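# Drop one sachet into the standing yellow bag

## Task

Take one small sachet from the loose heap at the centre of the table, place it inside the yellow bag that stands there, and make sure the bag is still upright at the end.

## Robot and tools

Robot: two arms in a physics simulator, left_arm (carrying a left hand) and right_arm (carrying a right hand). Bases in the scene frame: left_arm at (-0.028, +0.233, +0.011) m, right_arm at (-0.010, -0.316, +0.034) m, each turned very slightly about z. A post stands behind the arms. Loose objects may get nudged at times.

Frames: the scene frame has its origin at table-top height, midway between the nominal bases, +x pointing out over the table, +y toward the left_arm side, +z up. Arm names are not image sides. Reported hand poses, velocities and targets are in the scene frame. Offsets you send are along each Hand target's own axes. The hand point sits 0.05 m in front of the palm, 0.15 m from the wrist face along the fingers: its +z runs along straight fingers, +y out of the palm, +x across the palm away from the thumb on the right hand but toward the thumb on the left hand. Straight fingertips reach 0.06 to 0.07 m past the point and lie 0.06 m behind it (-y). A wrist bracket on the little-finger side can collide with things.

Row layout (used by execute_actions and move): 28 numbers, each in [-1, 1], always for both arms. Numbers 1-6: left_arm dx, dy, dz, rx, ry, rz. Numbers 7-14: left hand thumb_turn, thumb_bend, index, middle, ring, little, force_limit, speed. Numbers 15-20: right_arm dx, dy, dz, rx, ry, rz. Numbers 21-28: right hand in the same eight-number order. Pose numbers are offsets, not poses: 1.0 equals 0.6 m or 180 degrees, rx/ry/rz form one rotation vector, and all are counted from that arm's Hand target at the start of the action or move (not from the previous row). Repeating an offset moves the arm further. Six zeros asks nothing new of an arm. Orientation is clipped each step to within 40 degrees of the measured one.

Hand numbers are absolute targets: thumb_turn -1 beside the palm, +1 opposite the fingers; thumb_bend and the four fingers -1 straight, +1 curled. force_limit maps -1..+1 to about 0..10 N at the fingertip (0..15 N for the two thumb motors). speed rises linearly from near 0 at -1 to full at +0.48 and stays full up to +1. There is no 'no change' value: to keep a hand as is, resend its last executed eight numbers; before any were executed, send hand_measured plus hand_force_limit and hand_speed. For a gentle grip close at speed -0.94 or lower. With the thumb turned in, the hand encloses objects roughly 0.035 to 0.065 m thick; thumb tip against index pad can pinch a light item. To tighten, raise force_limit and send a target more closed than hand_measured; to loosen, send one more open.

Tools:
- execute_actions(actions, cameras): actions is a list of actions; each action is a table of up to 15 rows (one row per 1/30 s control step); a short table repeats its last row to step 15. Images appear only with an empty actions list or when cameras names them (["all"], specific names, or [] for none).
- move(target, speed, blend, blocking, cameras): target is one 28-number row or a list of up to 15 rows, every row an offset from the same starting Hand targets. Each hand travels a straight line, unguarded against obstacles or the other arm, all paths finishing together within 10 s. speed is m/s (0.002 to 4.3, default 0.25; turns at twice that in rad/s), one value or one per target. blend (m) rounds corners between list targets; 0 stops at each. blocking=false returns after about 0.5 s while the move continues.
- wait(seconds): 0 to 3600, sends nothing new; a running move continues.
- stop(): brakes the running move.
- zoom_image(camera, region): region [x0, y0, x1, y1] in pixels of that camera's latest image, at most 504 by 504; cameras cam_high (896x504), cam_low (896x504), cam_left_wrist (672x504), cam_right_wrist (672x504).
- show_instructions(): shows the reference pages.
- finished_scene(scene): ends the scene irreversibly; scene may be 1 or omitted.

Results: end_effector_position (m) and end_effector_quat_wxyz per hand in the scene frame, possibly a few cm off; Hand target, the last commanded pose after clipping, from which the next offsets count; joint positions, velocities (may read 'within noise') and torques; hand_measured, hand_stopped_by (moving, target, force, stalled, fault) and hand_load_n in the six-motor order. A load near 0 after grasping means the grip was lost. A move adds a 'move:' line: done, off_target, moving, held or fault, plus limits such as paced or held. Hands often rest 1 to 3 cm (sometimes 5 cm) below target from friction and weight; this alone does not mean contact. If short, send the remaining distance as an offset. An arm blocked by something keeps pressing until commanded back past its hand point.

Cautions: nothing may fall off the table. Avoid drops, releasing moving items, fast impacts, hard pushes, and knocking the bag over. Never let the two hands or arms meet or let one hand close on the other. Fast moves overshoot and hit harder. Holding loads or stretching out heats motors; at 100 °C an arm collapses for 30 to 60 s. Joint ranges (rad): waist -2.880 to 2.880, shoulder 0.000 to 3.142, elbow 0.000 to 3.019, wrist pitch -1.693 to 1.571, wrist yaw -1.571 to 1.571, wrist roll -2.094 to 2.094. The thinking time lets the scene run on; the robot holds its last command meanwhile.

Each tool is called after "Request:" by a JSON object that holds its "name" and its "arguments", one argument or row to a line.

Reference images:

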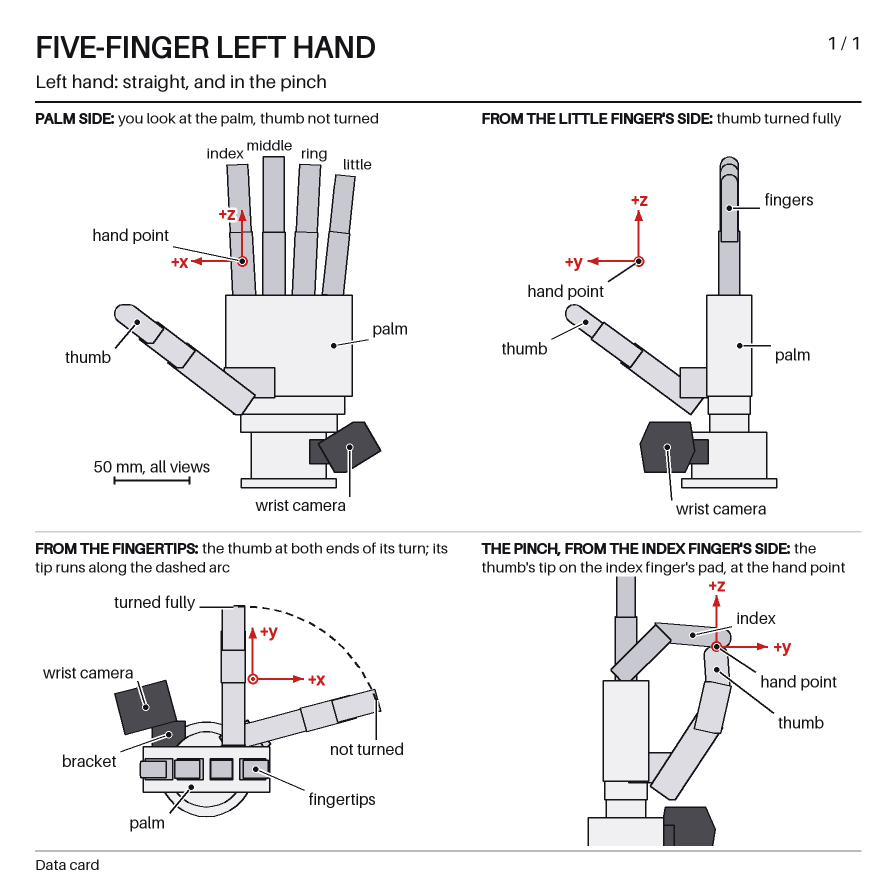

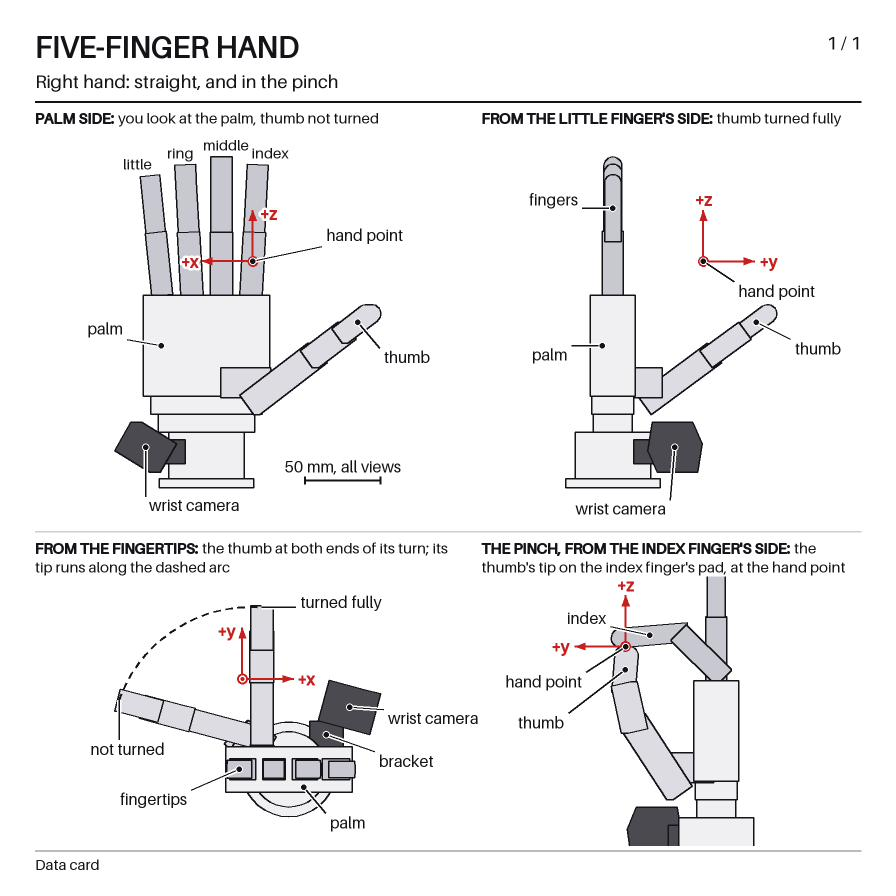

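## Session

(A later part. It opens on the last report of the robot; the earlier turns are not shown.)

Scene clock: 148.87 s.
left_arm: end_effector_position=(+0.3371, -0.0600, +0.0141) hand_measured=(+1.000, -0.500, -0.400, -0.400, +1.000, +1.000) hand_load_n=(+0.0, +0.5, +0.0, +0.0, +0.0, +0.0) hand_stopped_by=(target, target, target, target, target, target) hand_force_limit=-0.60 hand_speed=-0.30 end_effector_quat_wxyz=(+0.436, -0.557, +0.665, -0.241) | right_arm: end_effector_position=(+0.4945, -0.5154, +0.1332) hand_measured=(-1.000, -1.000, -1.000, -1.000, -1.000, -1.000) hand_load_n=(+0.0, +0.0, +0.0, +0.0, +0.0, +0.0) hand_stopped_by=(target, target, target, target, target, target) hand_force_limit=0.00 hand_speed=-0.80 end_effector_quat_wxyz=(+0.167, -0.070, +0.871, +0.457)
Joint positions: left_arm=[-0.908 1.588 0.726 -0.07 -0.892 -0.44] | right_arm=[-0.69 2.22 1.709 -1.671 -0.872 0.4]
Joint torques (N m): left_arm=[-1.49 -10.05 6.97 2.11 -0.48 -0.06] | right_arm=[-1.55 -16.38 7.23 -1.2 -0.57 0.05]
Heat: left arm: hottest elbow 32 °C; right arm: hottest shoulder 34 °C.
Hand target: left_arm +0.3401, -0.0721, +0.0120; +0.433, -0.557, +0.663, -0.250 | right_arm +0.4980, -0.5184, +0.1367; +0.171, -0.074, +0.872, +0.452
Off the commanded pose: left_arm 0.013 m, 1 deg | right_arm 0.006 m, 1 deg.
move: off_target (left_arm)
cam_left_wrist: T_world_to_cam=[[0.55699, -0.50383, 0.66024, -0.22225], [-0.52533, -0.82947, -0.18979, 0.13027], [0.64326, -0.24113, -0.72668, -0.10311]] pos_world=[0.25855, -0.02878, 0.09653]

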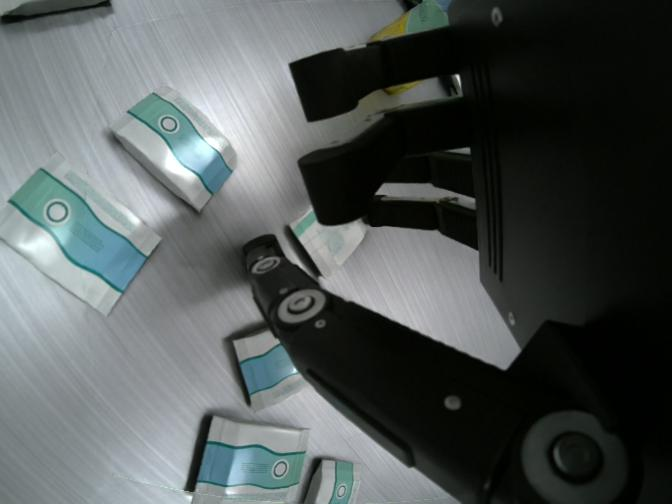

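Request:
{"name": "move", "arguments": {
  "target": [0.0125,-0.0192,-0.003,0,0,0,1,-0.5,-0.4,-0.4,1,1,-0.6,-0.3,0,0,0,0,0,0,-1,-1,-1,-1,-1,-1,0,-0.8],
  "speed": 0.06,
  "cameras": ["cam_left_wrist"]
}}

Request:
{"name": "zoom_image", "arguments": {
  "camera": "cam_left_wrist",
  "region": [180, 100, 430, 350]
}}

Scene clock: 151.87 s.
left_arm: end_effector_position=(+0.3403, -0.0684, +0.0186) hand_measured=(+1.000, -0.500, -0.400, -0.400, +1.000, +1.000) hand_load_n=(+0.0, +0.0, +0.0, +0.0, +0.0, +0.5) hand_stopped_by=(target, target, target, target, target, target) hand_force_limit=-0.60 hand_speed=-0.30 end_effector_quat_wxyz=(+0.435, -0.558, +0.663, -0.246) | right_arm: end_effector_position=(+0.4945, -0.5154, +0.1332) hand_measured=(-1.000, -1.000, -1.000, -1.000, -1.000, -1.000) hand_load_n=(+0.0, +0.0, +0.0, +0.0, +0.0, +0.0) hand_stopped_by=(target, target, target, target, target, target) hand_force_limit=0.00 hand_speed=-0.80 end_effector_quat_wxyz=(+0.167, -0.070, +0.871, +0.457)
Joint positions: left_arm=[-0.913 1.592 0.746 -0.078 -0.892 -0.445] | right_arm=[-0.69 2.22 1.709 -1.671 -0.872 0.4]
Joint torques (N m): left_arm=[-1.61 -9.58 8.1 0.85 -0.71 -0.05] | right_arm=[-1.61 -16.38 7.25 -1.21 -0.57 0.05]
Heat: left arm: hottest elbow 32 °C; right arm: hottest shoulder 34 °C.
Hand target: left_arm +0.3444, -0.0824, +0.0200; +0.433, -0.557, +0.663, -0.249 | right_arm +0.4980, -0.5184, +0.1367; +0.171, -0.074, +0.872, +0.452
Off the commanded pose: left_arm 0.015 m, 0 deg | right_arm 0.006 m, 1 deg.
move: off_target (left_arm)
cam_left_wrist: T_world_to_cam=[[0.55222, -0.49827, 0.66841, -0.22929], [-0.52635, -0.83013, -0.18397, 0.12605], [0.64654, -0.25023, -0.72068, -0.10577]] pos_world=[0.26136, -0.03608, 0.10022]

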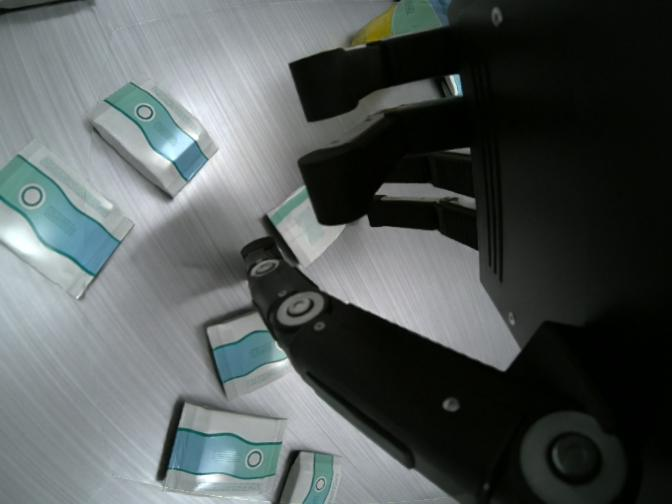

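Scaled by 2.016 from the camera's image (finer frame: 960x720).

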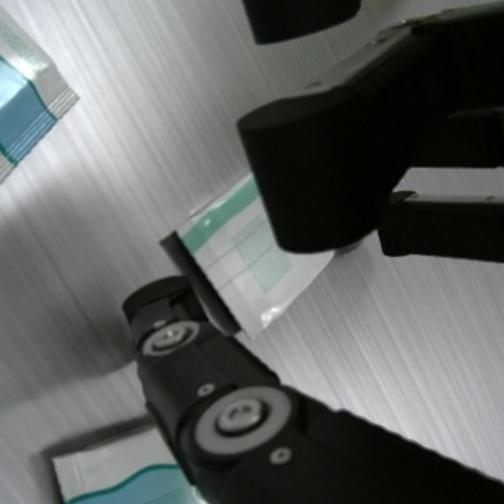

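Request:
{"name": "move", "arguments": {
  "target": [0.0108,0.0043,0.0165,0,0,0,1,-0.5,-0.4,-0.4,1,1,-0.6,-0.3,0,0,0,0,0,0,-1,-1,-1,-1,-1,-1,0,-0.8],
  "speed": 0.05,
  "cameras": ["cam_left_wrist"]
}}

Request:
{"name": "zoom_image", "arguments": {
  "camera": "cam_left_wrist",
  "region": [180, 100, 430, 350]
}}

Scene clock: 154.93 s.
left_arm: end_effector_position=(+0.3436, -0.0720, +0.0133) hand_measured=(+1.000, -0.500, -0.400, -0.400, +1.000, +1.000) hand_load_n=(+0.0, +0.0, +0.0, +0.0, +0.0, +0.0) hand_stopped_by=(target, target, target, target, target, target) hand_force_limit=-0.60 hand_speed=-0.30 end_effector_quat_wxyz=(+0.436, -0.557, +0.664, -0.242) | right_arm: end_effector_position=(+0.4945, -0.5154, +0.1332) hand_measured=(-1.000, -1.000, -1.000, -1.000, -1.000, -1.000) hand_load_n=(+0.0, -0.5, +0.0, +0.0, +0.0, +0.0) hand_stopped_by=(target, target, target, target, target, target) hand_force_limit=0.00 hand_speed=-0.80 end_effector_quat_wxyz=(+0.167, -0.070, +0.871, +0.457)
Joint positions: left_arm=[-0.913 1.618 0.763 -0.078 -0.895 -0.445] | right_arm=[-0.69 2.22 1.709 -1.671 -0.872 0.4]
Joint torques (N m): left_arm=[-1.08 -9.99 7.98 2.14 -0.42 0.02] | right_arm=[-1.55 -16.32 7.25 -1.21 -0.57 0.04]
Heat: left arm: hottest elbow 32 °C; right arm: hottest shoulder 34 °C.
Hand target: left_arm +0.3515, -0.0865, +0.0111; +0.433, -0.557, +0.663, -0.250 | right_arm +0.4980, -0.5184, +0.1367; +0.171, -0.074, +0.872, +0.452
Off the commanded pose: left_arm 0.017 m, 1 deg | right_arm 0.006 m, 1 deg.
move: off_target (left_arm)
cam_left_wrist: T_world_to_cam=[[0.55566, -0.50302, 0.66197, -0.23088], [-0.52536, -0.82954, -0.18937, 0.12362], [0.64439, -0.24254, -0.72521, -0.1113]] pos_world=[0.26495, -0.04058, 0.09553]

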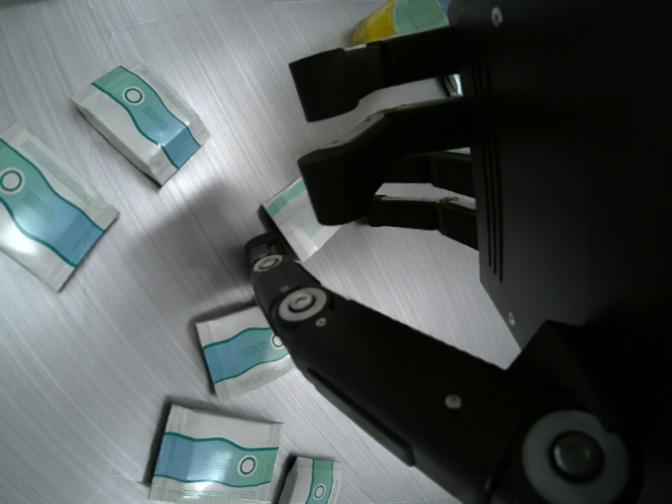

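Scaled by 2.016 from the camera's image (finer frame: 960x720).

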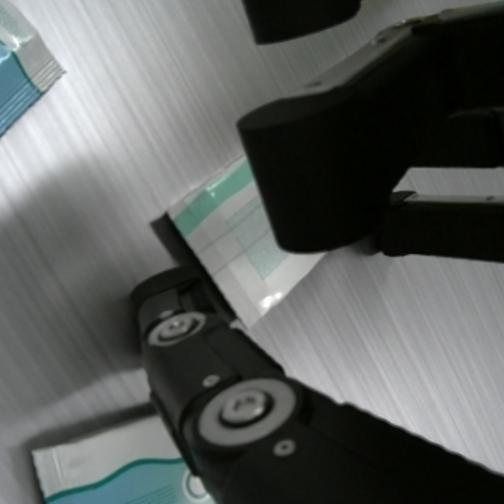

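Request:
{"name": "move", "arguments": {
  "target": [0,0,0,0,0,0,1,-0.5,-0.22,-0.24,1,1,-0.6,-0.93,0,0,0,0,0,0,-1,-1,-1,-1,-1,-1,0,-0.8],
  "cameras": ["cam_left_wrist"]
}}

Request:
{"name": "zoom_image", "arguments": {
  "camera": "cam_left_wrist",
  "region": [180, 100, 430, 350]
}}

Scene clock: 157.60 s.
left_arm: end_effector_position=(+0.3463, -0.0756, +0.0154) hand_measured=(+1.000, -0.500, -0.220, -0.240, +1.000, +1.000) hand_load_n=(+0.5, +0.0, +0.5, +0.5, +0.0, +0.0) hand_stopped_by=(target, target, target, target, target, target) hand_force_limit=-0.60 hand_speed=-0.93 end_effector_quat_wxyz=(+0.436, -0.558, +0.661, -0.247) | right_arm: end_effector_position=(+0.4945, -0.5154, +0.1332) hand_measured=(-1.000, -1.000, -1.000, -1.000, -1.000, -1.000) hand_load_n=(+0.0, +0.0, +0.0, +0.0, +0.0, +0.0) hand_stopped_by=(target, target, target, target, target, target) hand_force_limit=0.00 hand_speed=-0.80 end_effector_quat_wxyz=(+0.167, -0.070, +0.871, +0.457)
Joint positions: left_arm=[-0.913 1.621 0.77 -0.07 -0.895 -0.445] | right_arm=[-0.69 2.22 1.709 -1.671 -0.872 0.4]
Joint torques (N m): left_arm=[-0.73 -10.34 7.47 1.85 -0.42 0.03] | right_arm=[-1.61 -16.38 7.24 -1.2 -0.57 0.05]
Heat: left arm: hottest elbow 32 °C; right arm: hottest shoulder 34 °C.
Hand target: left_arm +0.3515, -0.0864, +0.0111; +0.433, -0.557, +0.663, -0.250 | right_arm +0.4980, -0.5184, +0.1367; +0.171, -0.074, +0.872, +0.452
Off the commanded pose: left_arm 0.013 m, 0 deg | right_arm 0.006 m, 1 deg.
move: done
cam_left_wrist: T_world_to_cam=[[0.55107, -0.4969, 0.67038, -0.23368], [-0.52381, -0.83136, -0.18564, 0.12171], [0.64957, -0.24886, -0.71842, -0.11474]] pos_world=[0.26705, -0.04348, 0.09682]

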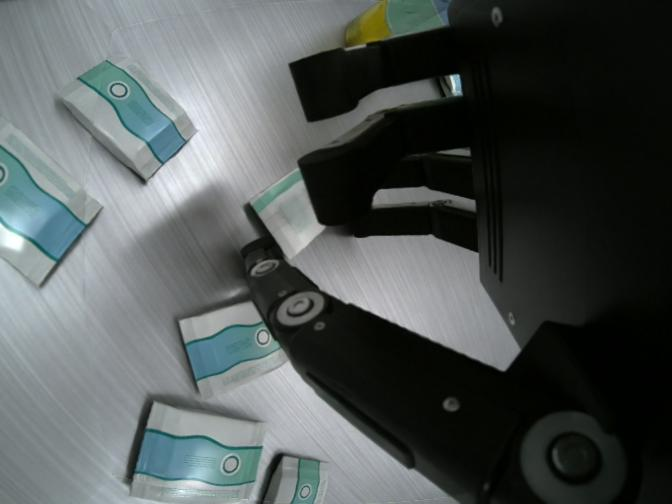

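Scaled by 2.016 from the camera's image (finer frame: 960x720).

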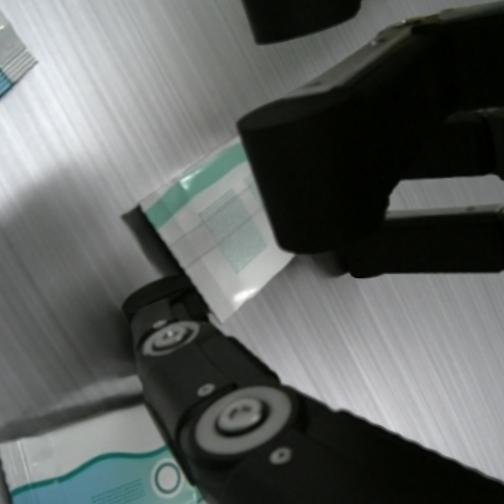

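Request:
{"name": "move", "arguments": {
  "target": [0,0,0,0,0,0,1,-0.5,0.1,0.08,1,1,-0.64,-0.93,0,0,0,0,0,0,-1,-1,-1,-1,-1,-1,0,-0.8],
  "cameras": ["cam_left_wrist"]
}}

Request:
{"name": "zoom_image", "arguments": {
  "camera": "cam_left_wrist",
  "region": [180, 100, 430, 350]
}}

Scene clock: 160.97 s.
left_arm: end_effector_position=(+0.3467, -0.0761, +0.0157) hand_measured=(+1.000, -0.500, +0.100, -0.064, +1.000, +1.000) hand_load_n=(+0.0, +0.5, +0.0, +2.0, +0.0, +0.0) hand_stopped_by=(target, target, target, force, target, target) hand_force_limit=-0.64 hand_speed=-0.93 end_effector_quat_wxyz=(+0.436, -0.558, +0.661, -0.248) | right_arm: end_effector_position=(+0.4945, -0.5154, +0.1332) hand_measured=(-1.000, -1.000, -1.000, -1.000, -1.000, -1.000) hand_load_n=(+0.0, +0.0, +0.0, +0.0, +0.0, +0.0) hand_stopped_by=(target, target, target, target, target, target) hand_force_limit=0.00 hand_speed=-0.80 end_effector_quat_wxyz=(+0.167, -0.070, +0.871, +0.457)
Joint positions: left_arm=[-0.913 1.621 0.77 -0.068 -0.895 -0.445] | right_arm=[-0.69 2.22 1.709 -1.671 -0.872 0.4]
Joint torques (N m): left_arm=[-0.56 -9.93 7.6 1.78 -0.43 0.06] | right_arm=[-1.55 -16.32 7.24 -1.22 -0.57 0.04]
Heat: left arm: hottest elbow 32 °C; right arm: hottest shoulder 34 °C.
Hand target: left_arm +0.3515, -0.0864, +0.0111; +0.433, -0.557, +0.663, -0.250 | right_arm +0.4980, -0.5184, +0.1367; +0.171, -0.074, +0.872, +0.452
Off the commanded pose: left_arm 0.012 m, 0 deg | right_arm 0.006 m, 1 deg.
move: done
cam_left_wrist: T_world_to_cam=[[0.54999, -0.4955, 0.6723, -0.23384], [-0.52354, -0.83173, -0.18472, 0.12141], [0.6507, -0.25039, -0.71686, -0.11539]] pos_world=[0.26726, -0.04378, 0.09691]

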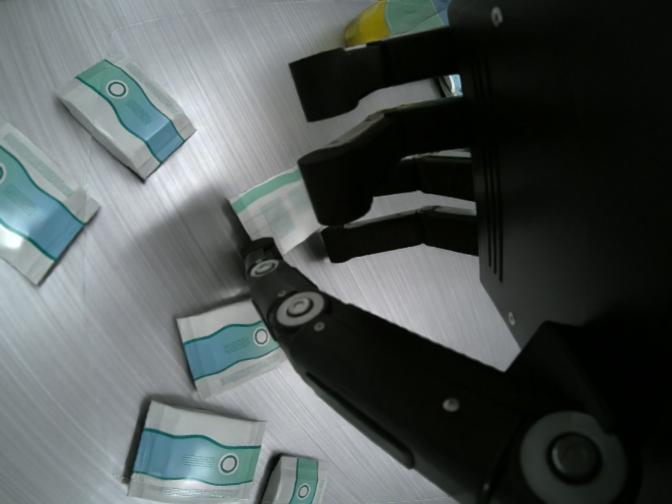

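Scaled by 2.016 from the camera's image (finer frame: 960x720).

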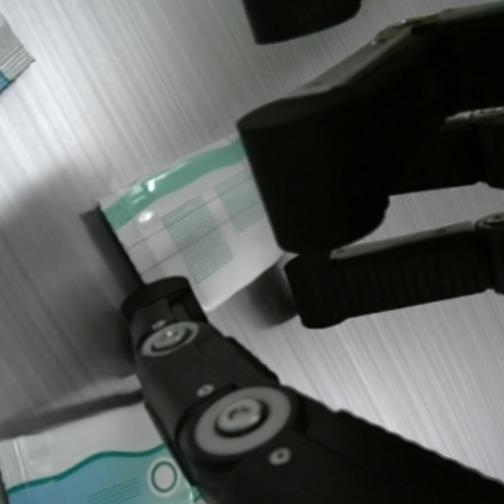

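Request:
{"name": "move", "arguments": {
  "target": [-0.0099,-0.0271,-0.0167,0,0,0,1,-0.5,0.1,0.08,1,1,-0.64,-0.93,0,0,0,0,0,0,-1,-1,-1,-1,-1,-1,0,-0.8],
  "speed": 0.05,
  "cameras": ["cam_left_wrist"]
}}

Request:
{"name": "zoom_image", "arguments": {
  "camera": "cam_left_wrist",
  "region": [180, 100, 430, 350]
}}

Scene clock: 163.87 s.
left_arm: end_effector_position=(+0.3440, -0.0727, +0.0176) hand_measured=(+1.000, -0.500, +0.100, -0.064, +1.000, +1.000) hand_load_n=(+0.0, +0.0, +0.0, +0.0, +0.0, +0.0) hand_stopped_by=(target, target, target, force, target, target) hand_force_limit=-0.64 hand_speed=-0.93 end_effector_quat_wxyz=(+0.436, -0.556, +0.667, -0.238) | right_arm: end_effector_position=(+0.4945, -0.5154, +0.1332) hand_measured=(-1.000, -1.000, -1.000, -1.000, -1.000, -1.000) hand_load_n=(+0.5, +0.0, +0.0, +0.0, +0.0, +0.0) hand_stopped_by=(target, target, target, target, target, target) hand_force_limit=0.00 hand_speed=-0.80 end_effector_quat_wxyz=(+0.167, -0.070, +0.871, +0.457)
Joint positions: left_arm=[-0.913 1.612 0.776 -0.107 -0.894 -0.445] | right_arm=[-0.69 2.22 1.709 -1.671 -0.872 0.4]
Joint torques (N m): left_arm=[-0.91 -12.92 8.24 0.83 -0.49 0.09] | right_arm=[-1.61 -16.32 7.24 -1.21 -0.56 0.05]
Heat: left arm: hottest elbow 32 °C; right arm: hottest shoulder 34 °C.
Hand target: left_arm +0.3515, -0.0865, +0.0311; +0.433, -0.557, +0.663, -0.250 | right_arm +0.4980, -0.5184, +0.1367; +0.171, -0.074, +0.872, +0.452
Off the commanded pose: left_arm 0.021 m, 1 deg | right_arm 0.006 m, 1 deg.
move: off_target (left_arm)
cam_left_wrist: T_world_to_cam=[[0.55975, -0.50848, 0.65431, -0.23601], [-0.52696, -0.8278, -0.1925, 0.12472], [0.63952, -0.23704, -0.73132, -0.10637]] pos_world=[0.26585, -0.04198, 0.10064]

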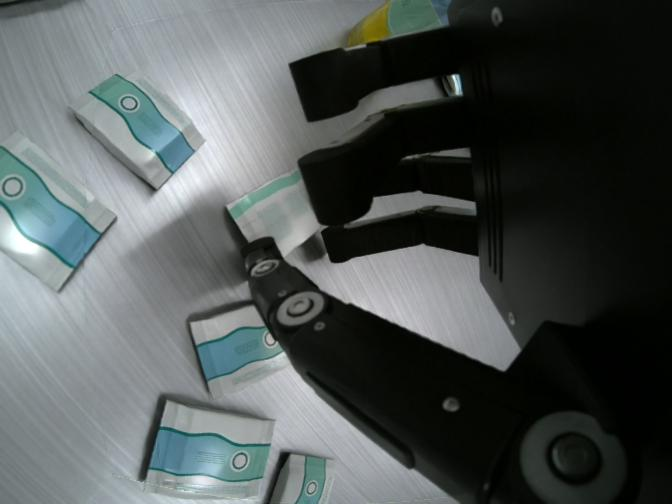

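Scaled by 2.016 from the camera's image (finer frame: 960x720).

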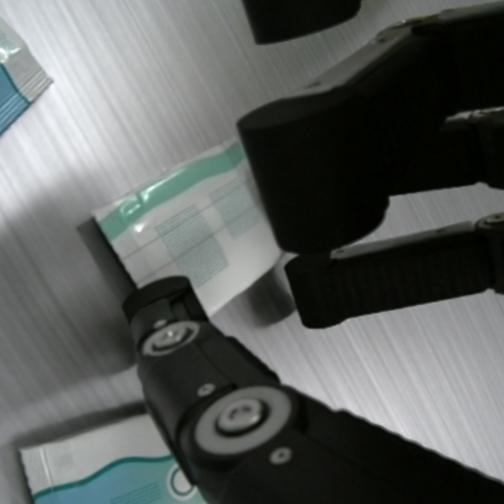

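Request:
{"name": "move", "arguments": {
  "target": [0,0,0,0,0,0,1,-0.5,0.1,0.2,1,1,-0.5,-0.93,0,0,0,0,0,0,-1,-1,-1,-1,-1,-1,0,-0.8],
  "speed": 0.05,
  "cameras": ["cam_left_wrist"]
}}

Request:
{"name": "zoom_image", "arguments": {
  "camera": "cam_left_wrist",
  "region": [180, 100, 430, 350]
}}

Scene clock: 167.00 s.
left_arm: end_effector_position=(+0.3441, -0.0729, +0.0186) hand_measured=(+1.000, -0.500, +0.100, +0.200, +1.000, +1.000) hand_load_n=(+0.0, +0.0, +0.0, +0.0, +0.0, +0.0) hand_stopped_by=(target, target, target, target, target, target) hand_force_limit=-0.50 hand_speed=-0.93 end_effector_quat_wxyz=(+0.436, -0.556, +0.666, -0.238) | right_arm: end_effector_position=(+0.4945, -0.5154, +0.1332) hand_measured=(-1.000, -1.000, -1.000, -1.000, -1.000, -1.000) hand_load_n=(+0.0, +0.0, +0.0, +0.0, +0.0, +0.0) hand_stopped_by=(target, target, target, target, target, target) hand_force_limit=0.00 hand_speed=-0.80 end_effector_quat_wxyz=(+0.167, -0.070, +0.871, +0.457)
Joint positions: left_arm=[-0.913 1.609 0.776 -0.108 -0.894 -0.445] | right_arm=[-0.69 2.22 1.709 -1.671 -0.872 0.4]
Joint torques (N m): left_arm=[-0.5 -12.75 8.09 0.77 -0.45 0.04] | right_arm=[-1.61 -16.38 7.23 -1.22 -0.57 0.05]
Heat: left arm: hottest elbow 32 °C; right arm: hottest shoulder 34 °C.
Hand target: left_arm +0.3515, -0.0865, +0.0310; +0.433, -0.557, +0.663, -0.250 | right_arm +0.4980, -0.5184, +0.1367; +0.171, -0.074, +0.872, +0.452
Off the commanded pose: left_arm 0.020 m, 1 deg | right_arm 0.006 m, 1 deg.
move: done
cam_left_wrist: T_world_to_cam=[[0.55902, -0.50748, 0.65571, -0.23649], [-0.52675, -0.82809, -0.19182, 0.12479], [0.64034, -0.23816, -0.73024, -0.10622]] pos_world=[0.26595, -0.04198, 0.10144]

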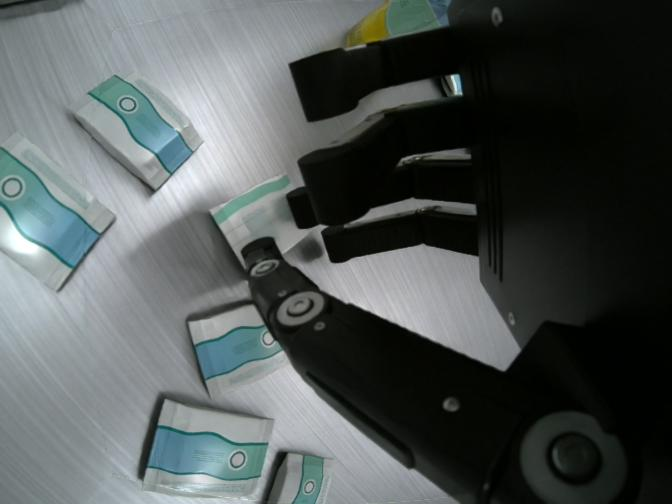

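Scaled by 2.016 from the camera's image (finer frame: 960x720).

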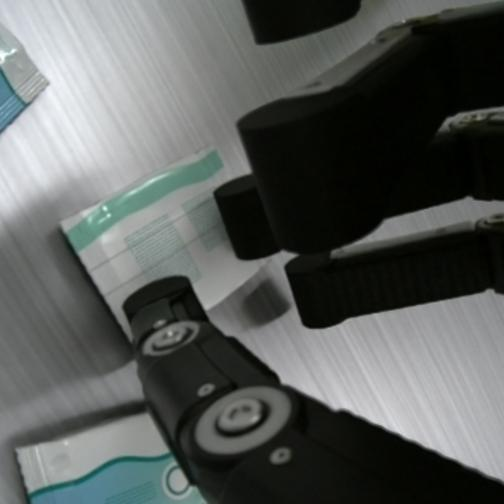

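Request:
{"name": "zoom_image", "arguments": {
  "camera": "cam_left_wrist",
  "region": [0, 280, 360, 504]
}}

Request:
{"name": "zoom_image", "arguments": {
  "camera": "cam_left_wrist",
  "region": [0, 40, 240, 300]
}}

Scaled by 1.400 from the camera's image (finer frame: 960x720).

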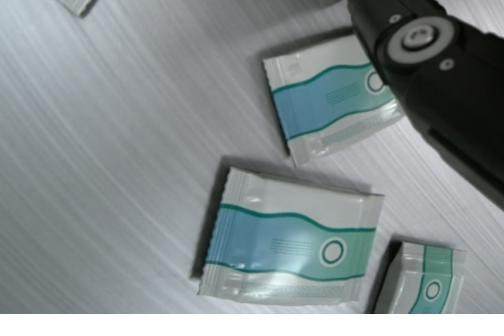

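Scaled by 1.938 from the camera's image (finer frame: 960x720).

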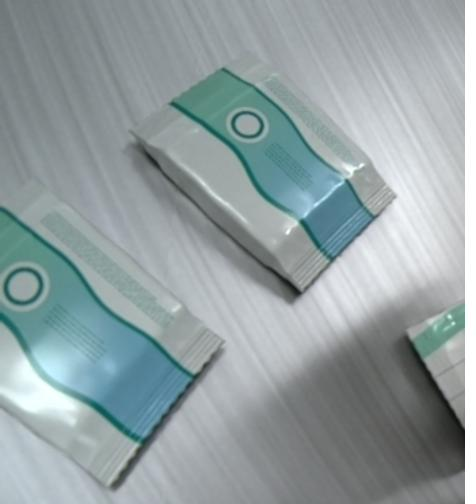

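Request:
{"name": "move", "arguments": {
  "target": [
    [0,0,0,0,0,0,1,-0.5,-0.4,-0.4,1,1,-0.6,-0.3,0,0,0,0,0,0,-1,-1,-1,-1,-1,-1,0,-0.8],
    [-0.0444,-0.1221,-0.075,0,0,0,1,-0.5,-0.4,-0.4,1,1,-0.6,-0.3,0,0,0,0,0,0,-1,-1,-1,-1,-1,-1,0,-0.8],
    [-0.1068,-0.099,-0.1057,0.0718,0.4052,0.1472,1,-0.45,-0.2,-1,-1,-1,-0.6,-0.3,0,0,0,0,0,0,-1,-1,-1,-1,-1,-1,0,-0.8]
  ],
  "speed": 0.2,
  "cameras": ["cam_left_wrist","cam_high"]
}}

Request:
{"name": "zoom_image", "arguments": {
  "camera": "cam_left_wrist",
  "region": [180, 100, 430, 350]
}}

Scene clock: 201.17 s.
left_arm: end_effector_position=(+0.3118, -0.0477, +0.1204) hand_measured=(+1.000, -0.450, -0.200, -1.000, -1.000, -1.000) hand_load_n=(+0.0, +0.0, +0.0, +0.0, +0.0, +0.0) hand_stopped_by=(target, target, target, target, target, target) hand_force_limit=-0.60 hand_speed=-0.30 end_effector_quat_wxyz=(+0.049, -0.100, +0.862, -0.495) | right_arm: end_effector_position=(+0.4945, -0.5154, +0.1332) hand_measured=(-1.000, -1.000, -1.000, -1.000, -1.000, -1.000) hand_load_n=(+0.0, +0.0, +0.0, +0.0, +0.0, +0.0) hand_stopped_by=(target, target, target, target, target, target) hand_force_limit=0.00 hand_speed=-0.80 end_effector_quat_wxyz=(+0.167, -0.070, +0.871, +0.457)
Joint positions: left_arm=[-0.366 1.321 0.763 -0.245 0.79 0.619] | right_arm=[-0.69 2.22 1.709 -1.671 -0.872 0.4]
Joint torques (N m): left_arm=[-0.32 -7.94 10.54 1.11 0.49 0.11] | right_arm=[-1.61 -16.26 7.24 -1.21 -0.57 0.05]
Heat: left arm: hottest elbow 33 °C; right arm: hottest shoulder 34 °C.
Hand target: left_arm +0.3288, -0.0499, +0.1301; +0.057, -0.098, +0.860, -0.497 | right_arm +0.4980, -0.5184, +0.1367; +0.171, -0.074, +0.872, +0.452
Off the commanded pose: left_arm 0.020 m, 1 deg | right_arm 0.006 m, 1 deg.
move: off_target (left_arm); target 3's new numbers were sent with left_arm's hand 0.020 m and 1 deg from that target
cam_left_wrist: T_world_to_cam=[[-0.13856, -0.57915, 0.80336, -0.07611], [-0.94173, 0.32811, 0.07411, 0.30063], [-0.30651, -0.74628, -0.59086, 0.24905]] pos_world=[0.3489, 0.04314, 0.18602]
Images, in order (width x height): cam_high 896x504, cam_left_wrist 672x504.

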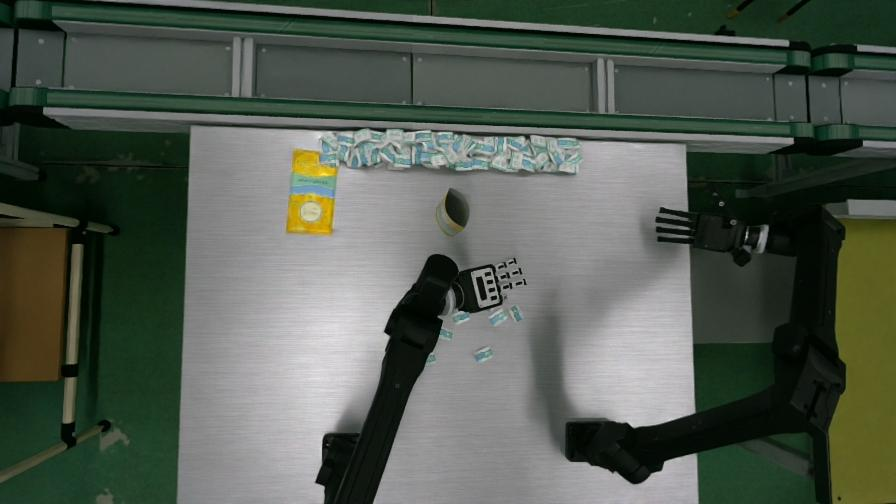

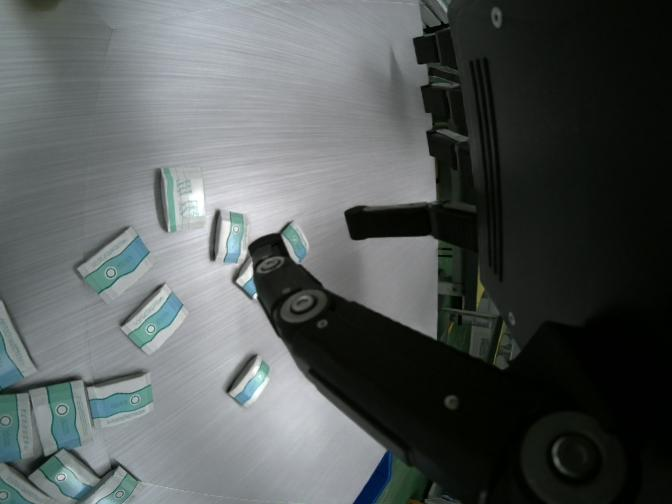

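Scaled by 2.016 from the camera's image (finer frame: 960x720).

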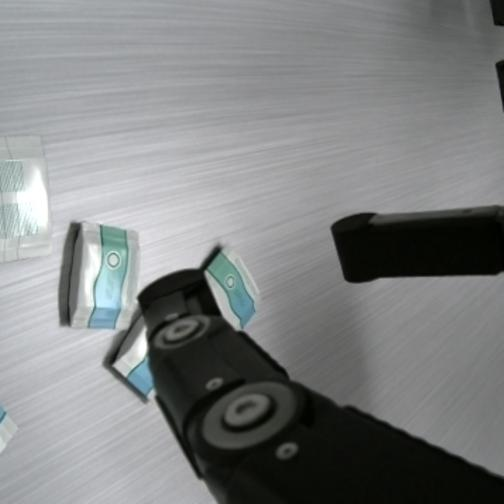

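Request:
{"name": "move", "arguments": {
  "target": [-0.0078,0.1268,0.0873,0,0,0,1,-0.45,-0.2,-1,-1,-1,-0.6,-0.3,0,0,0,0,0,0,-1,-1,-1,-1,-1,-1,0,-0.8],
  "speed": 0.1,
  "cameras": ["cam_left_wrist"]
}}

Request:
{"name": "zoom_image", "arguments": {
  "camera": "cam_left_wrist",
  "region": [180, 100, 430, 350]
}}

Scene clock: 209.93 s.
left_arm: end_effector_position=(+0.3360, -0.0576, +0.0471) hand_measured=(+1.000, -0.450, -0.200, -1.000, -1.000, -1.000) hand_load_n=(+0.0, +0.0, +0.0, +0.0, -0.5, +0.0) hand_stopped_by=(target, target, target, target, target, target) hand_force_limit=-0.60 hand_speed=-0.30 end_effector_quat_wxyz=(+0.059, -0.094, +0.859, -0.500) | right_arm: end_effector_position=(+0.4945, -0.5154, +0.1332) hand_measured=(-1.000, -1.000, -1.000, -1.000, -1.000, -1.000) hand_load_n=(+0.0, +0.0, +0.0, +0.0, +0.0, +0.0) hand_stopped_by=(target, target, target, target, target, target) hand_force_limit=0.00 hand_speed=-0.80 end_effector_quat_wxyz=(+0.167, -0.070, +0.871, +0.457)
Joint positions: left_arm=[-0.366 1.531 0.726 0.026 0.79 0.619] | right_arm=[-0.69 2.22 1.709 -1.671 -0.872 0.4]
Joint torques (N m): left_arm=[-0.03 -9.82 5.64 2.55 0.2 0.01] | right_arm=[-1.61 -16.32 7.25 -1.21 -0.57 0.05]
Heat: left arm: hottest elbow 34 °C; right arm: hottest shoulder 34 °C.
Hand target: left_arm +0.3351, -0.0560, +0.0380; +0.057, -0.098, +0.860, -0.497 | right_arm +0.4980, -0.5184, +0.1367; +0.171, -0.074, +0.872, +0.452
Off the commanded pose: left_arm 0.009 m, 1 deg | right_arm 0.006 m, 1 deg.
move: done
cam_left_wrist: T_world_to_cam=[[-0.15643, -0.57189, 0.80528, -0.01327], [-0.94313, 0.32862, 0.05017, 0.33369], [-0.29333, -0.75163, -0.59077, 0.20101]] pos_world=[0.3716, 0.03384, 0.1127]

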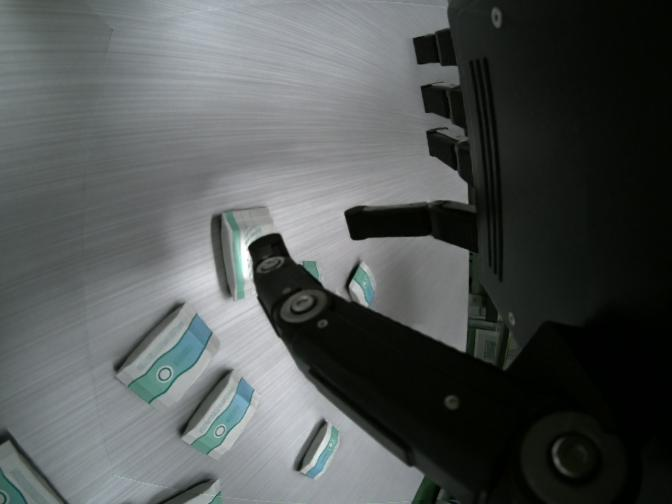

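Scaled by 2.016 from the camera's image (finer frame: 960x720).

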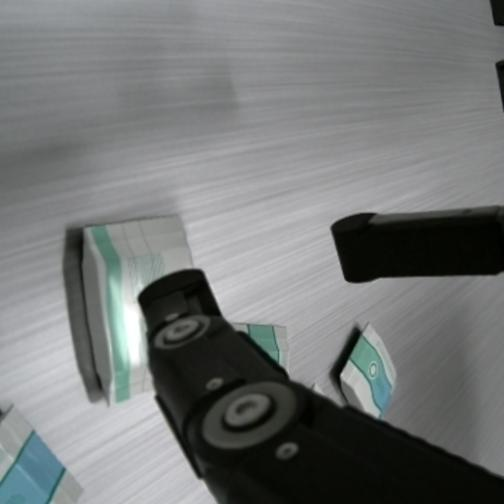

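Request:
{"name": "move", "arguments": {
  "target": [0.0108,0.0288,0.0067,0,0,0,1,-0.45,-0.2,-1,-1,-1,-0.6,-0.3,0,0,0,0,0,0,-1,-1,-1,-1,-1,-1,0,-0.8],
  "speed": 0.06,
  "cameras": ["cam_left_wrist"]
}}

Request:
{"name": "zoom_image", "arguments": {
  "camera": "cam_left_wrist",
  "region": [180, 100, 430, 350]
}}

Scene clock: 213.97 s.
left_arm: end_effector_position=(+0.3293, -0.0549, +0.0309) hand_measured=(+1.000, -0.450, -0.200, -1.000, -1.000, -1.000) hand_load_n=(+0.0, +0.0, +0.0, +0.0, +0.0, +0.0) hand_stopped_by=(target, target, target, target, target, target) hand_force_limit=-0.60 hand_speed=-0.30 end_effector_quat_wxyz=(+0.059, -0.094, +0.859, -0.500) | right_arm: end_effector_position=(+0.4945, -0.5154, +0.1332) hand_measured=(-1.000, -1.000, -1.000, -1.000, -1.000, -1.000) hand_load_n=(+0.0, +0.0, +0.0, +0.0, +0.0, +0.0) hand_stopped_by=(target, target, target, target, target, target) hand_force_limit=0.00 hand_speed=-0.80 end_effector_quat_wxyz=(+0.167, -0.070, +0.871, +0.457)
Joint positions: left_arm=[-0.366 1.554 0.691 0.087 0.79 0.619] | right_arm=[-0.69 2.22 1.709 -1.671 -0.872 0.4]
Joint torques (N m): left_arm=[-0.15 -9.58 5.18 2.26 0.3 -0.02] | right_arm=[-1.61 -16.32 7.24 -1.21 -0.57 0.04]
Heat: left arm: hottest elbow 34 °C; right arm: hottest shoulder 34 °C.
Hand target: left_arm +0.3277, -0.0525, +0.0211; +0.057, -0.098, +0.860, -0.497 | right_arm +0.4980, -0.5184, +0.1367; +0.171, -0.074, +0.872, +0.452
Off the commanded pose: left_arm 0.010 m, 1 deg | right_arm 0.006 m, 1 deg.
move: done
cam_left_wrist: T_world_to_cam=[[-0.15784, -0.57134, 0.80539, 0.00088], [-0.94321, 0.32866, 0.0483, 0.32739], [-0.2923, -0.75203, -0.59077, 0.19113]] pos_world=[0.3648, 0.03664, 0.0964]

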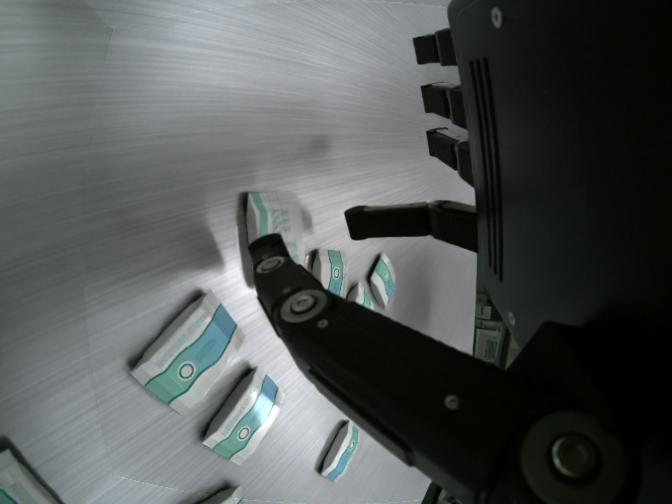

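Scaled by 2.016 from the camera's image (finer frame: 960x720).

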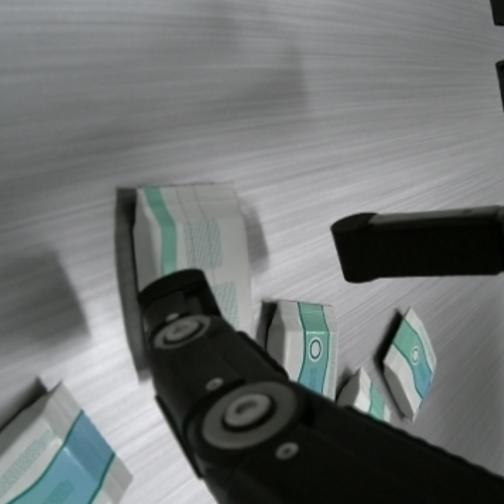

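Request:
{"name": "move", "arguments": {
  "target": [-0.0012,0.027,0.01,0,0,0,1,-0.45,-0.2,-1,-1,-1,-0.6,-0.3,0,0,0,0,0,0,-1,-1,-1,-1,-1,-1,0,-0.8],
  "speed": 0.05,
  "cameras": ["cam_left_wrist"]
}}

Request:
{"name": "zoom_image", "arguments": {
  "camera": "cam_left_wrist",
  "region": [180, 100, 430, 350]
}}

Scene clock: 216.80 s.
left_arm: end_effector_position=(+0.3280, -0.0549, +0.0153) hand_measured=(+1.000, -0.450, -0.200, -1.000, -1.000, -1.000) hand_load_n=(+0.0, +0.0, +0.0, +0.0, -0.5, +0.0) hand_stopped_by=(target, target, target, target, target, target) hand_force_limit=-0.60 hand_speed=-0.30 end_effector_quat_wxyz=(+0.058, -0.094, +0.859, -0.500) | right_arm: end_effector_position=(+0.4945, -0.5154, +0.1332) hand_measured=(-1.000, -1.000, -1.000, -1.000, -1.000, -1.000) hand_load_n=(+0.0, +0.0, +0.0, +0.0, +0.0, +0.0) hand_stopped_by=(target, target, target, target, target, target) hand_force_limit=0.00 hand_speed=-0.80 end_effector_quat_wxyz=(+0.167, -0.070, +0.871, +0.457)
Joint positions: left_arm=[-0.366 1.595 0.678 0.139 0.793 0.619] | right_arm=[-0.69 2.22 1.709 -1.671 -0.872 0.4]
Joint torques (N m): left_arm=[0.03 -9.47 5.03 2.43 0.32 0.09] | right_arm=[-1.61 -16.32 7.24 -1.21 -0.57 0.04]
Heat: left arm: hottest elbow 33 °C; right arm: hottest shoulder 34 °C.
Hand target: left_arm +0.3276, -0.0495, +0.0039; +0.057, -0.098, +0.860, -0.497 | right_arm +0.4980, -0.5184, +0.1367; +0.171, -0.074, +0.872, +0.452
Off the commanded pose: left_arm 0.013 m, 1 deg | right_arm 0.006 m, 1 deg.
move: off_target (left_arm)
cam_left_wrist: T_world_to_cam=[[-0.15729, -0.56981, 0.80659, 0.01303], [-0.94239, 0.33076, 0.04989, 0.3268], [-0.29522, -0.75228, -0.58901, 0.18252]] pos_world=[0.36391, 0.03664, 0.08069]

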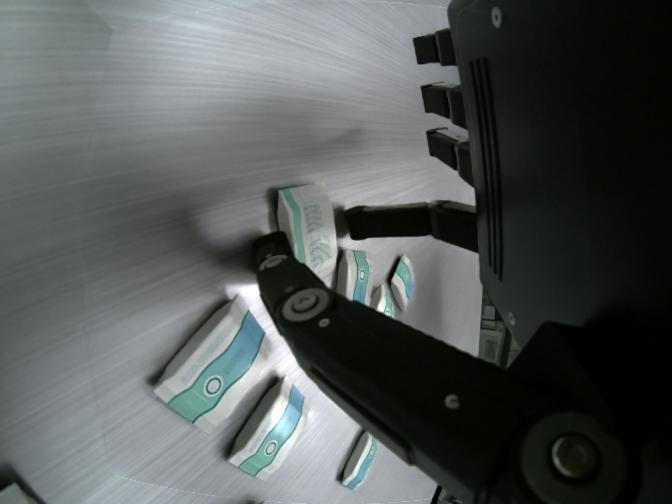

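Scaled by 2.016 from the camera's image (finer frame: 960x720).

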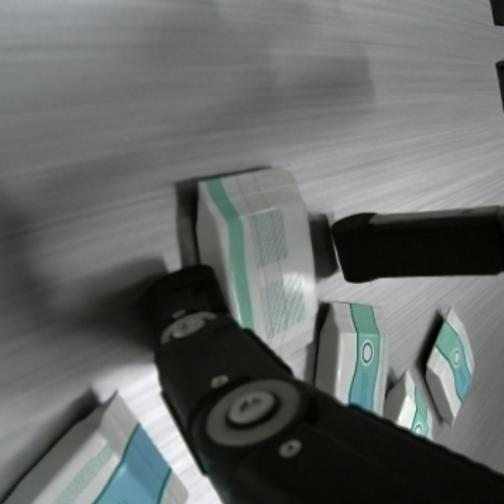

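Request:
{"name": "move", "arguments": {
  "target": [0,0,0,0,0,0,1,-0.45,0.15,-1,-1,-1,-0.6,-0.93,0,0,0,0,0,0,-1,-1,-1,-1,-1,-1,0,-0.8],
  "cameras": ["cam_left_wrist"]
}}

Request:
{"name": "zoom_image", "arguments": {
  "camera": "cam_left_wrist",
  "region": [180, 100, 430, 350]
}}

Scene clock: 220.17 s.
left_arm: end_effector_position=(+0.3287, -0.0553, +0.0159) hand_measured=(+1.000, -0.450, +0.048, -1.000, -1.000, -1.000) hand_load_n=(+0.0, +1.0, +2.0, +0.0, +0.0, +0.0) hand_stopped_by=(target, target, force, target, target, target) hand_force_limit=-0.60 hand_speed=-0.93 end_effector_quat_wxyz=(+0.059, -0.092, +0.858, -0.502) | right_arm: end_effector_position=(+0.4945, -0.5154, +0.1332) hand_measured=(-1.000, -1.000, -1.000, -1.000, -1.000, -1.000) hand_load_n=(+0.0, +0.0, +0.0, +0.0, +0.0, +0.0) hand_stopped_by=(target, target, target, target, target, target) hand_force_limit=0.00 hand_speed=-0.80 end_effector_quat_wxyz=(+0.167, -0.070, +0.871, +0.457)
Joint positions: left_arm=[-0.366 1.595 0.678 0.144 0.795 0.619] | right_arm=[-0.69 2.22 1.709 -1.671 -0.872 0.4]
Joint torques (N m): left_arm=[0.91 -10.52 4.9 2.17 0.29 0.08] | right_arm=[-1.67 -16.26 7.23 -1.21 -0.57 0.05]
Heat: left arm: hottest elbow 33 °C; right arm: hottest shoulder 34 °C.
Hand target: left_arm +0.3276, -0.0495, +0.0039; +0.057, -0.098, +0.860, -0.497 | right_arm +0.4980, -0.5184, +0.1367; +0.171, -0.074, +0.872, +0.452
Off the commanded pose: left_arm 0.013 m, 1 deg | right_arm 0.006 m, 1 deg.
move: done
cam_left_wrist: T_world_to_cam=[[-0.16095, -0.56769, 0.80736, 0.01373], [-0.9423, 0.33168, 0.04537, 0.32765], [-0.29354, -0.75347, -0.58832, 0.18211]] pos_world=[0.36441, 0.03634, 0.08119]

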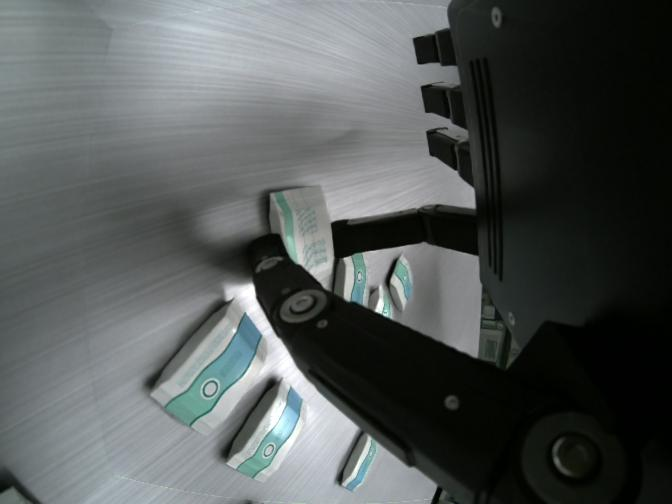

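Scaled by 2.016 from the camera's image (finer frame: 960x720).

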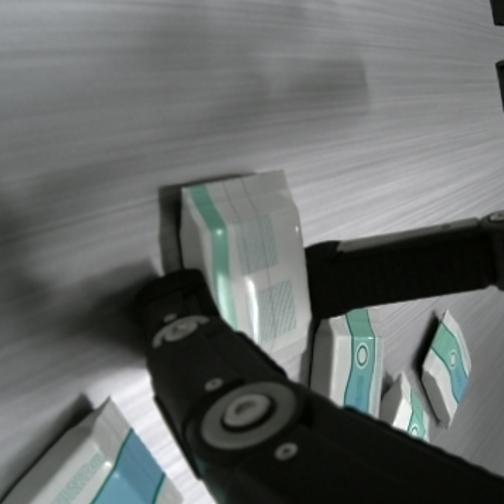

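Request:
{"name": "move", "arguments": {
  "target": [0,0,0,0,0,0,1,-0.45,0.3,-1,-1,-1,-0.36,-0.94,0,0,0,0,0,0,-1,-1,-1,-1,-1,-1,0,-0.8]
}}

Request:
{"name": "move", "arguments": {
  "target": [0,-0.0289,-0.0167,0,0,0,1,-0.45,0.3,-1,-1,-1,-0.36,-0.94,0,0,0,0,0,0,-1,-1,-1,-1,-1,-1,0,-0.8],
  "speed": 0.05,
  "cameras": ["cam_left_wrist"]
}}

Request:
{"name": "zoom_image", "arguments": {
  "camera": "cam_left_wrist",
  "region": [180, 100, 430, 350]
}}

Scene clock: 221.87 s.
left_arm: end_effector_position=(+0.3286, -0.0554, +0.0161) hand_measured=(+1.000, -0.450, +0.064, -1.000, -1.000, -1.000) hand_load_n=(+0.0, +2.0, +3.0, +0.0, +0.0, +0.0) hand_stopped_by=(target, target, force, target, target, target) hand_force_limit=-0.36 hand_speed=-0.94 end_effector_quat_wxyz=(+0.059, -0.092, +0.858, -0.502) | right_arm: end_effector_position=(+0.4945, -0.5154, +0.1332) hand_measured=(-1.000, -1.000, -1.000, -1.000, -1.000, -1.000) hand_load_n=(+0.0, +0.0, +0.0, +0.0, +0.0, +0.0) hand_stopped_by=(target, target, target, target, target, target) hand_force_limit=0.00 hand_speed=-0.80 end_effector_quat_wxyz=(+0.167, -0.070, +0.871, +0.457)
Joint positions: left_arm=[-0.366 1.595 0.678 0.144 0.796 0.619] | right_arm=[-0.69 2.22 1.709 -1.671 -0.872 0.4]
Joint torques (N m): left_arm=[0.56 -10.05 4.88 2.1 0.24 0.13] | right_arm=[-1.61 -16.32 7.25 -1.21 -0.57 0.04]
Heat: left arm: hottest elbow 33 °C; right arm: hottest shoulder 34 °C.
Hand target: left_arm +0.3276, -0.0495, +0.0039; +0.057, -0.098, +0.860, -0.497 | right_arm +0.4980, -0.5184, +0.1367; +0.171, -0.074, +0.872, +0.452
Off the commanded pose: left_arm 0.014 m, 1 deg | right_arm 0.006 m, 1 deg.
move: done

Scene clock: 222.83 s.
left_arm: end_effector_position=(+0.3242, -0.0536, +0.0222) hand_measured=(+1.000, -0.450, +0.064, -1.000, -1.000, -1.000) hand_load_n=(-0.5, +3.0, +2.5, +0.0, +0.0, +0.0) hand_stopped_by=(target, target, force, target, target, target) hand_force_limit=-0.36 hand_speed=-0.94 end_effector_quat_wxyz=(+0.053, -0.095, +0.860, -0.499) | right_arm: end_effector_position=(+0.4945, -0.5154, +0.1332) hand_measured=(-1.000, -1.000, -1.000, -1.000, -1.000, -1.000) hand_load_n=(+0.0, +0.0, +0.0, +0.0, +0.0, +0.0) hand_stopped_by=(target, target, target, target, target, target) hand_force_limit=0.00 hand_speed=-0.80 end_effector_quat_wxyz=(+0.167, -0.070, +0.871, +0.457)
Joint positions: left_arm=[-0.366 1.57 0.678 0.105 0.796 0.619] | right_arm=[-0.69 2.22 1.709 -1.671 -0.872 0.4]
Joint torques (N m): left_arm=[1.38 -11.69 6.06 1.2 0.29 0.06] | right_arm=[-1.61 -16.32 7.24 -1.2 -0.57 0.05]
Heat: left arm: hottest elbow 33 °C; right arm: hottest shoulder 35 °C.
Hand target: left_arm +0.3276, -0.0495, +0.0240; +0.057, -0.098, +0.860, -0.497 | right_arm +0.4980, -0.5184, +0.1367; +0.171, -0.074, +0.872, +0.452
Off the commanded pose: left_arm 0.006 m, 1 deg | right_arm 0.006 m, 1 deg.
move: done
cam_left_wrist: T_world_to_cam=[[-0.15066, -0.57129, 0.8068, 0.00535], [-0.94132, 0.33222, 0.05946, 0.32194], [-0.30201, -0.7505, -0.58782, 0.18859]] pos_world=[0.36081, 0.03764, 0.0874]

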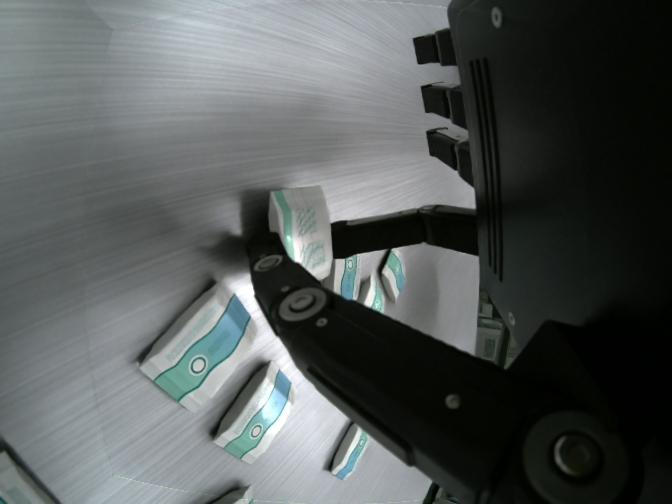

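Scaled by 2.016 from the camera's image (finer frame: 960x720).

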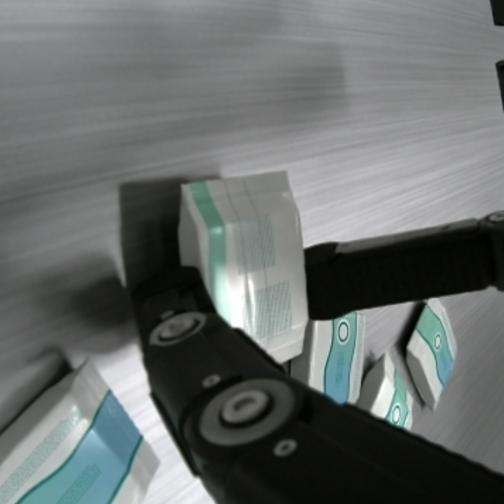

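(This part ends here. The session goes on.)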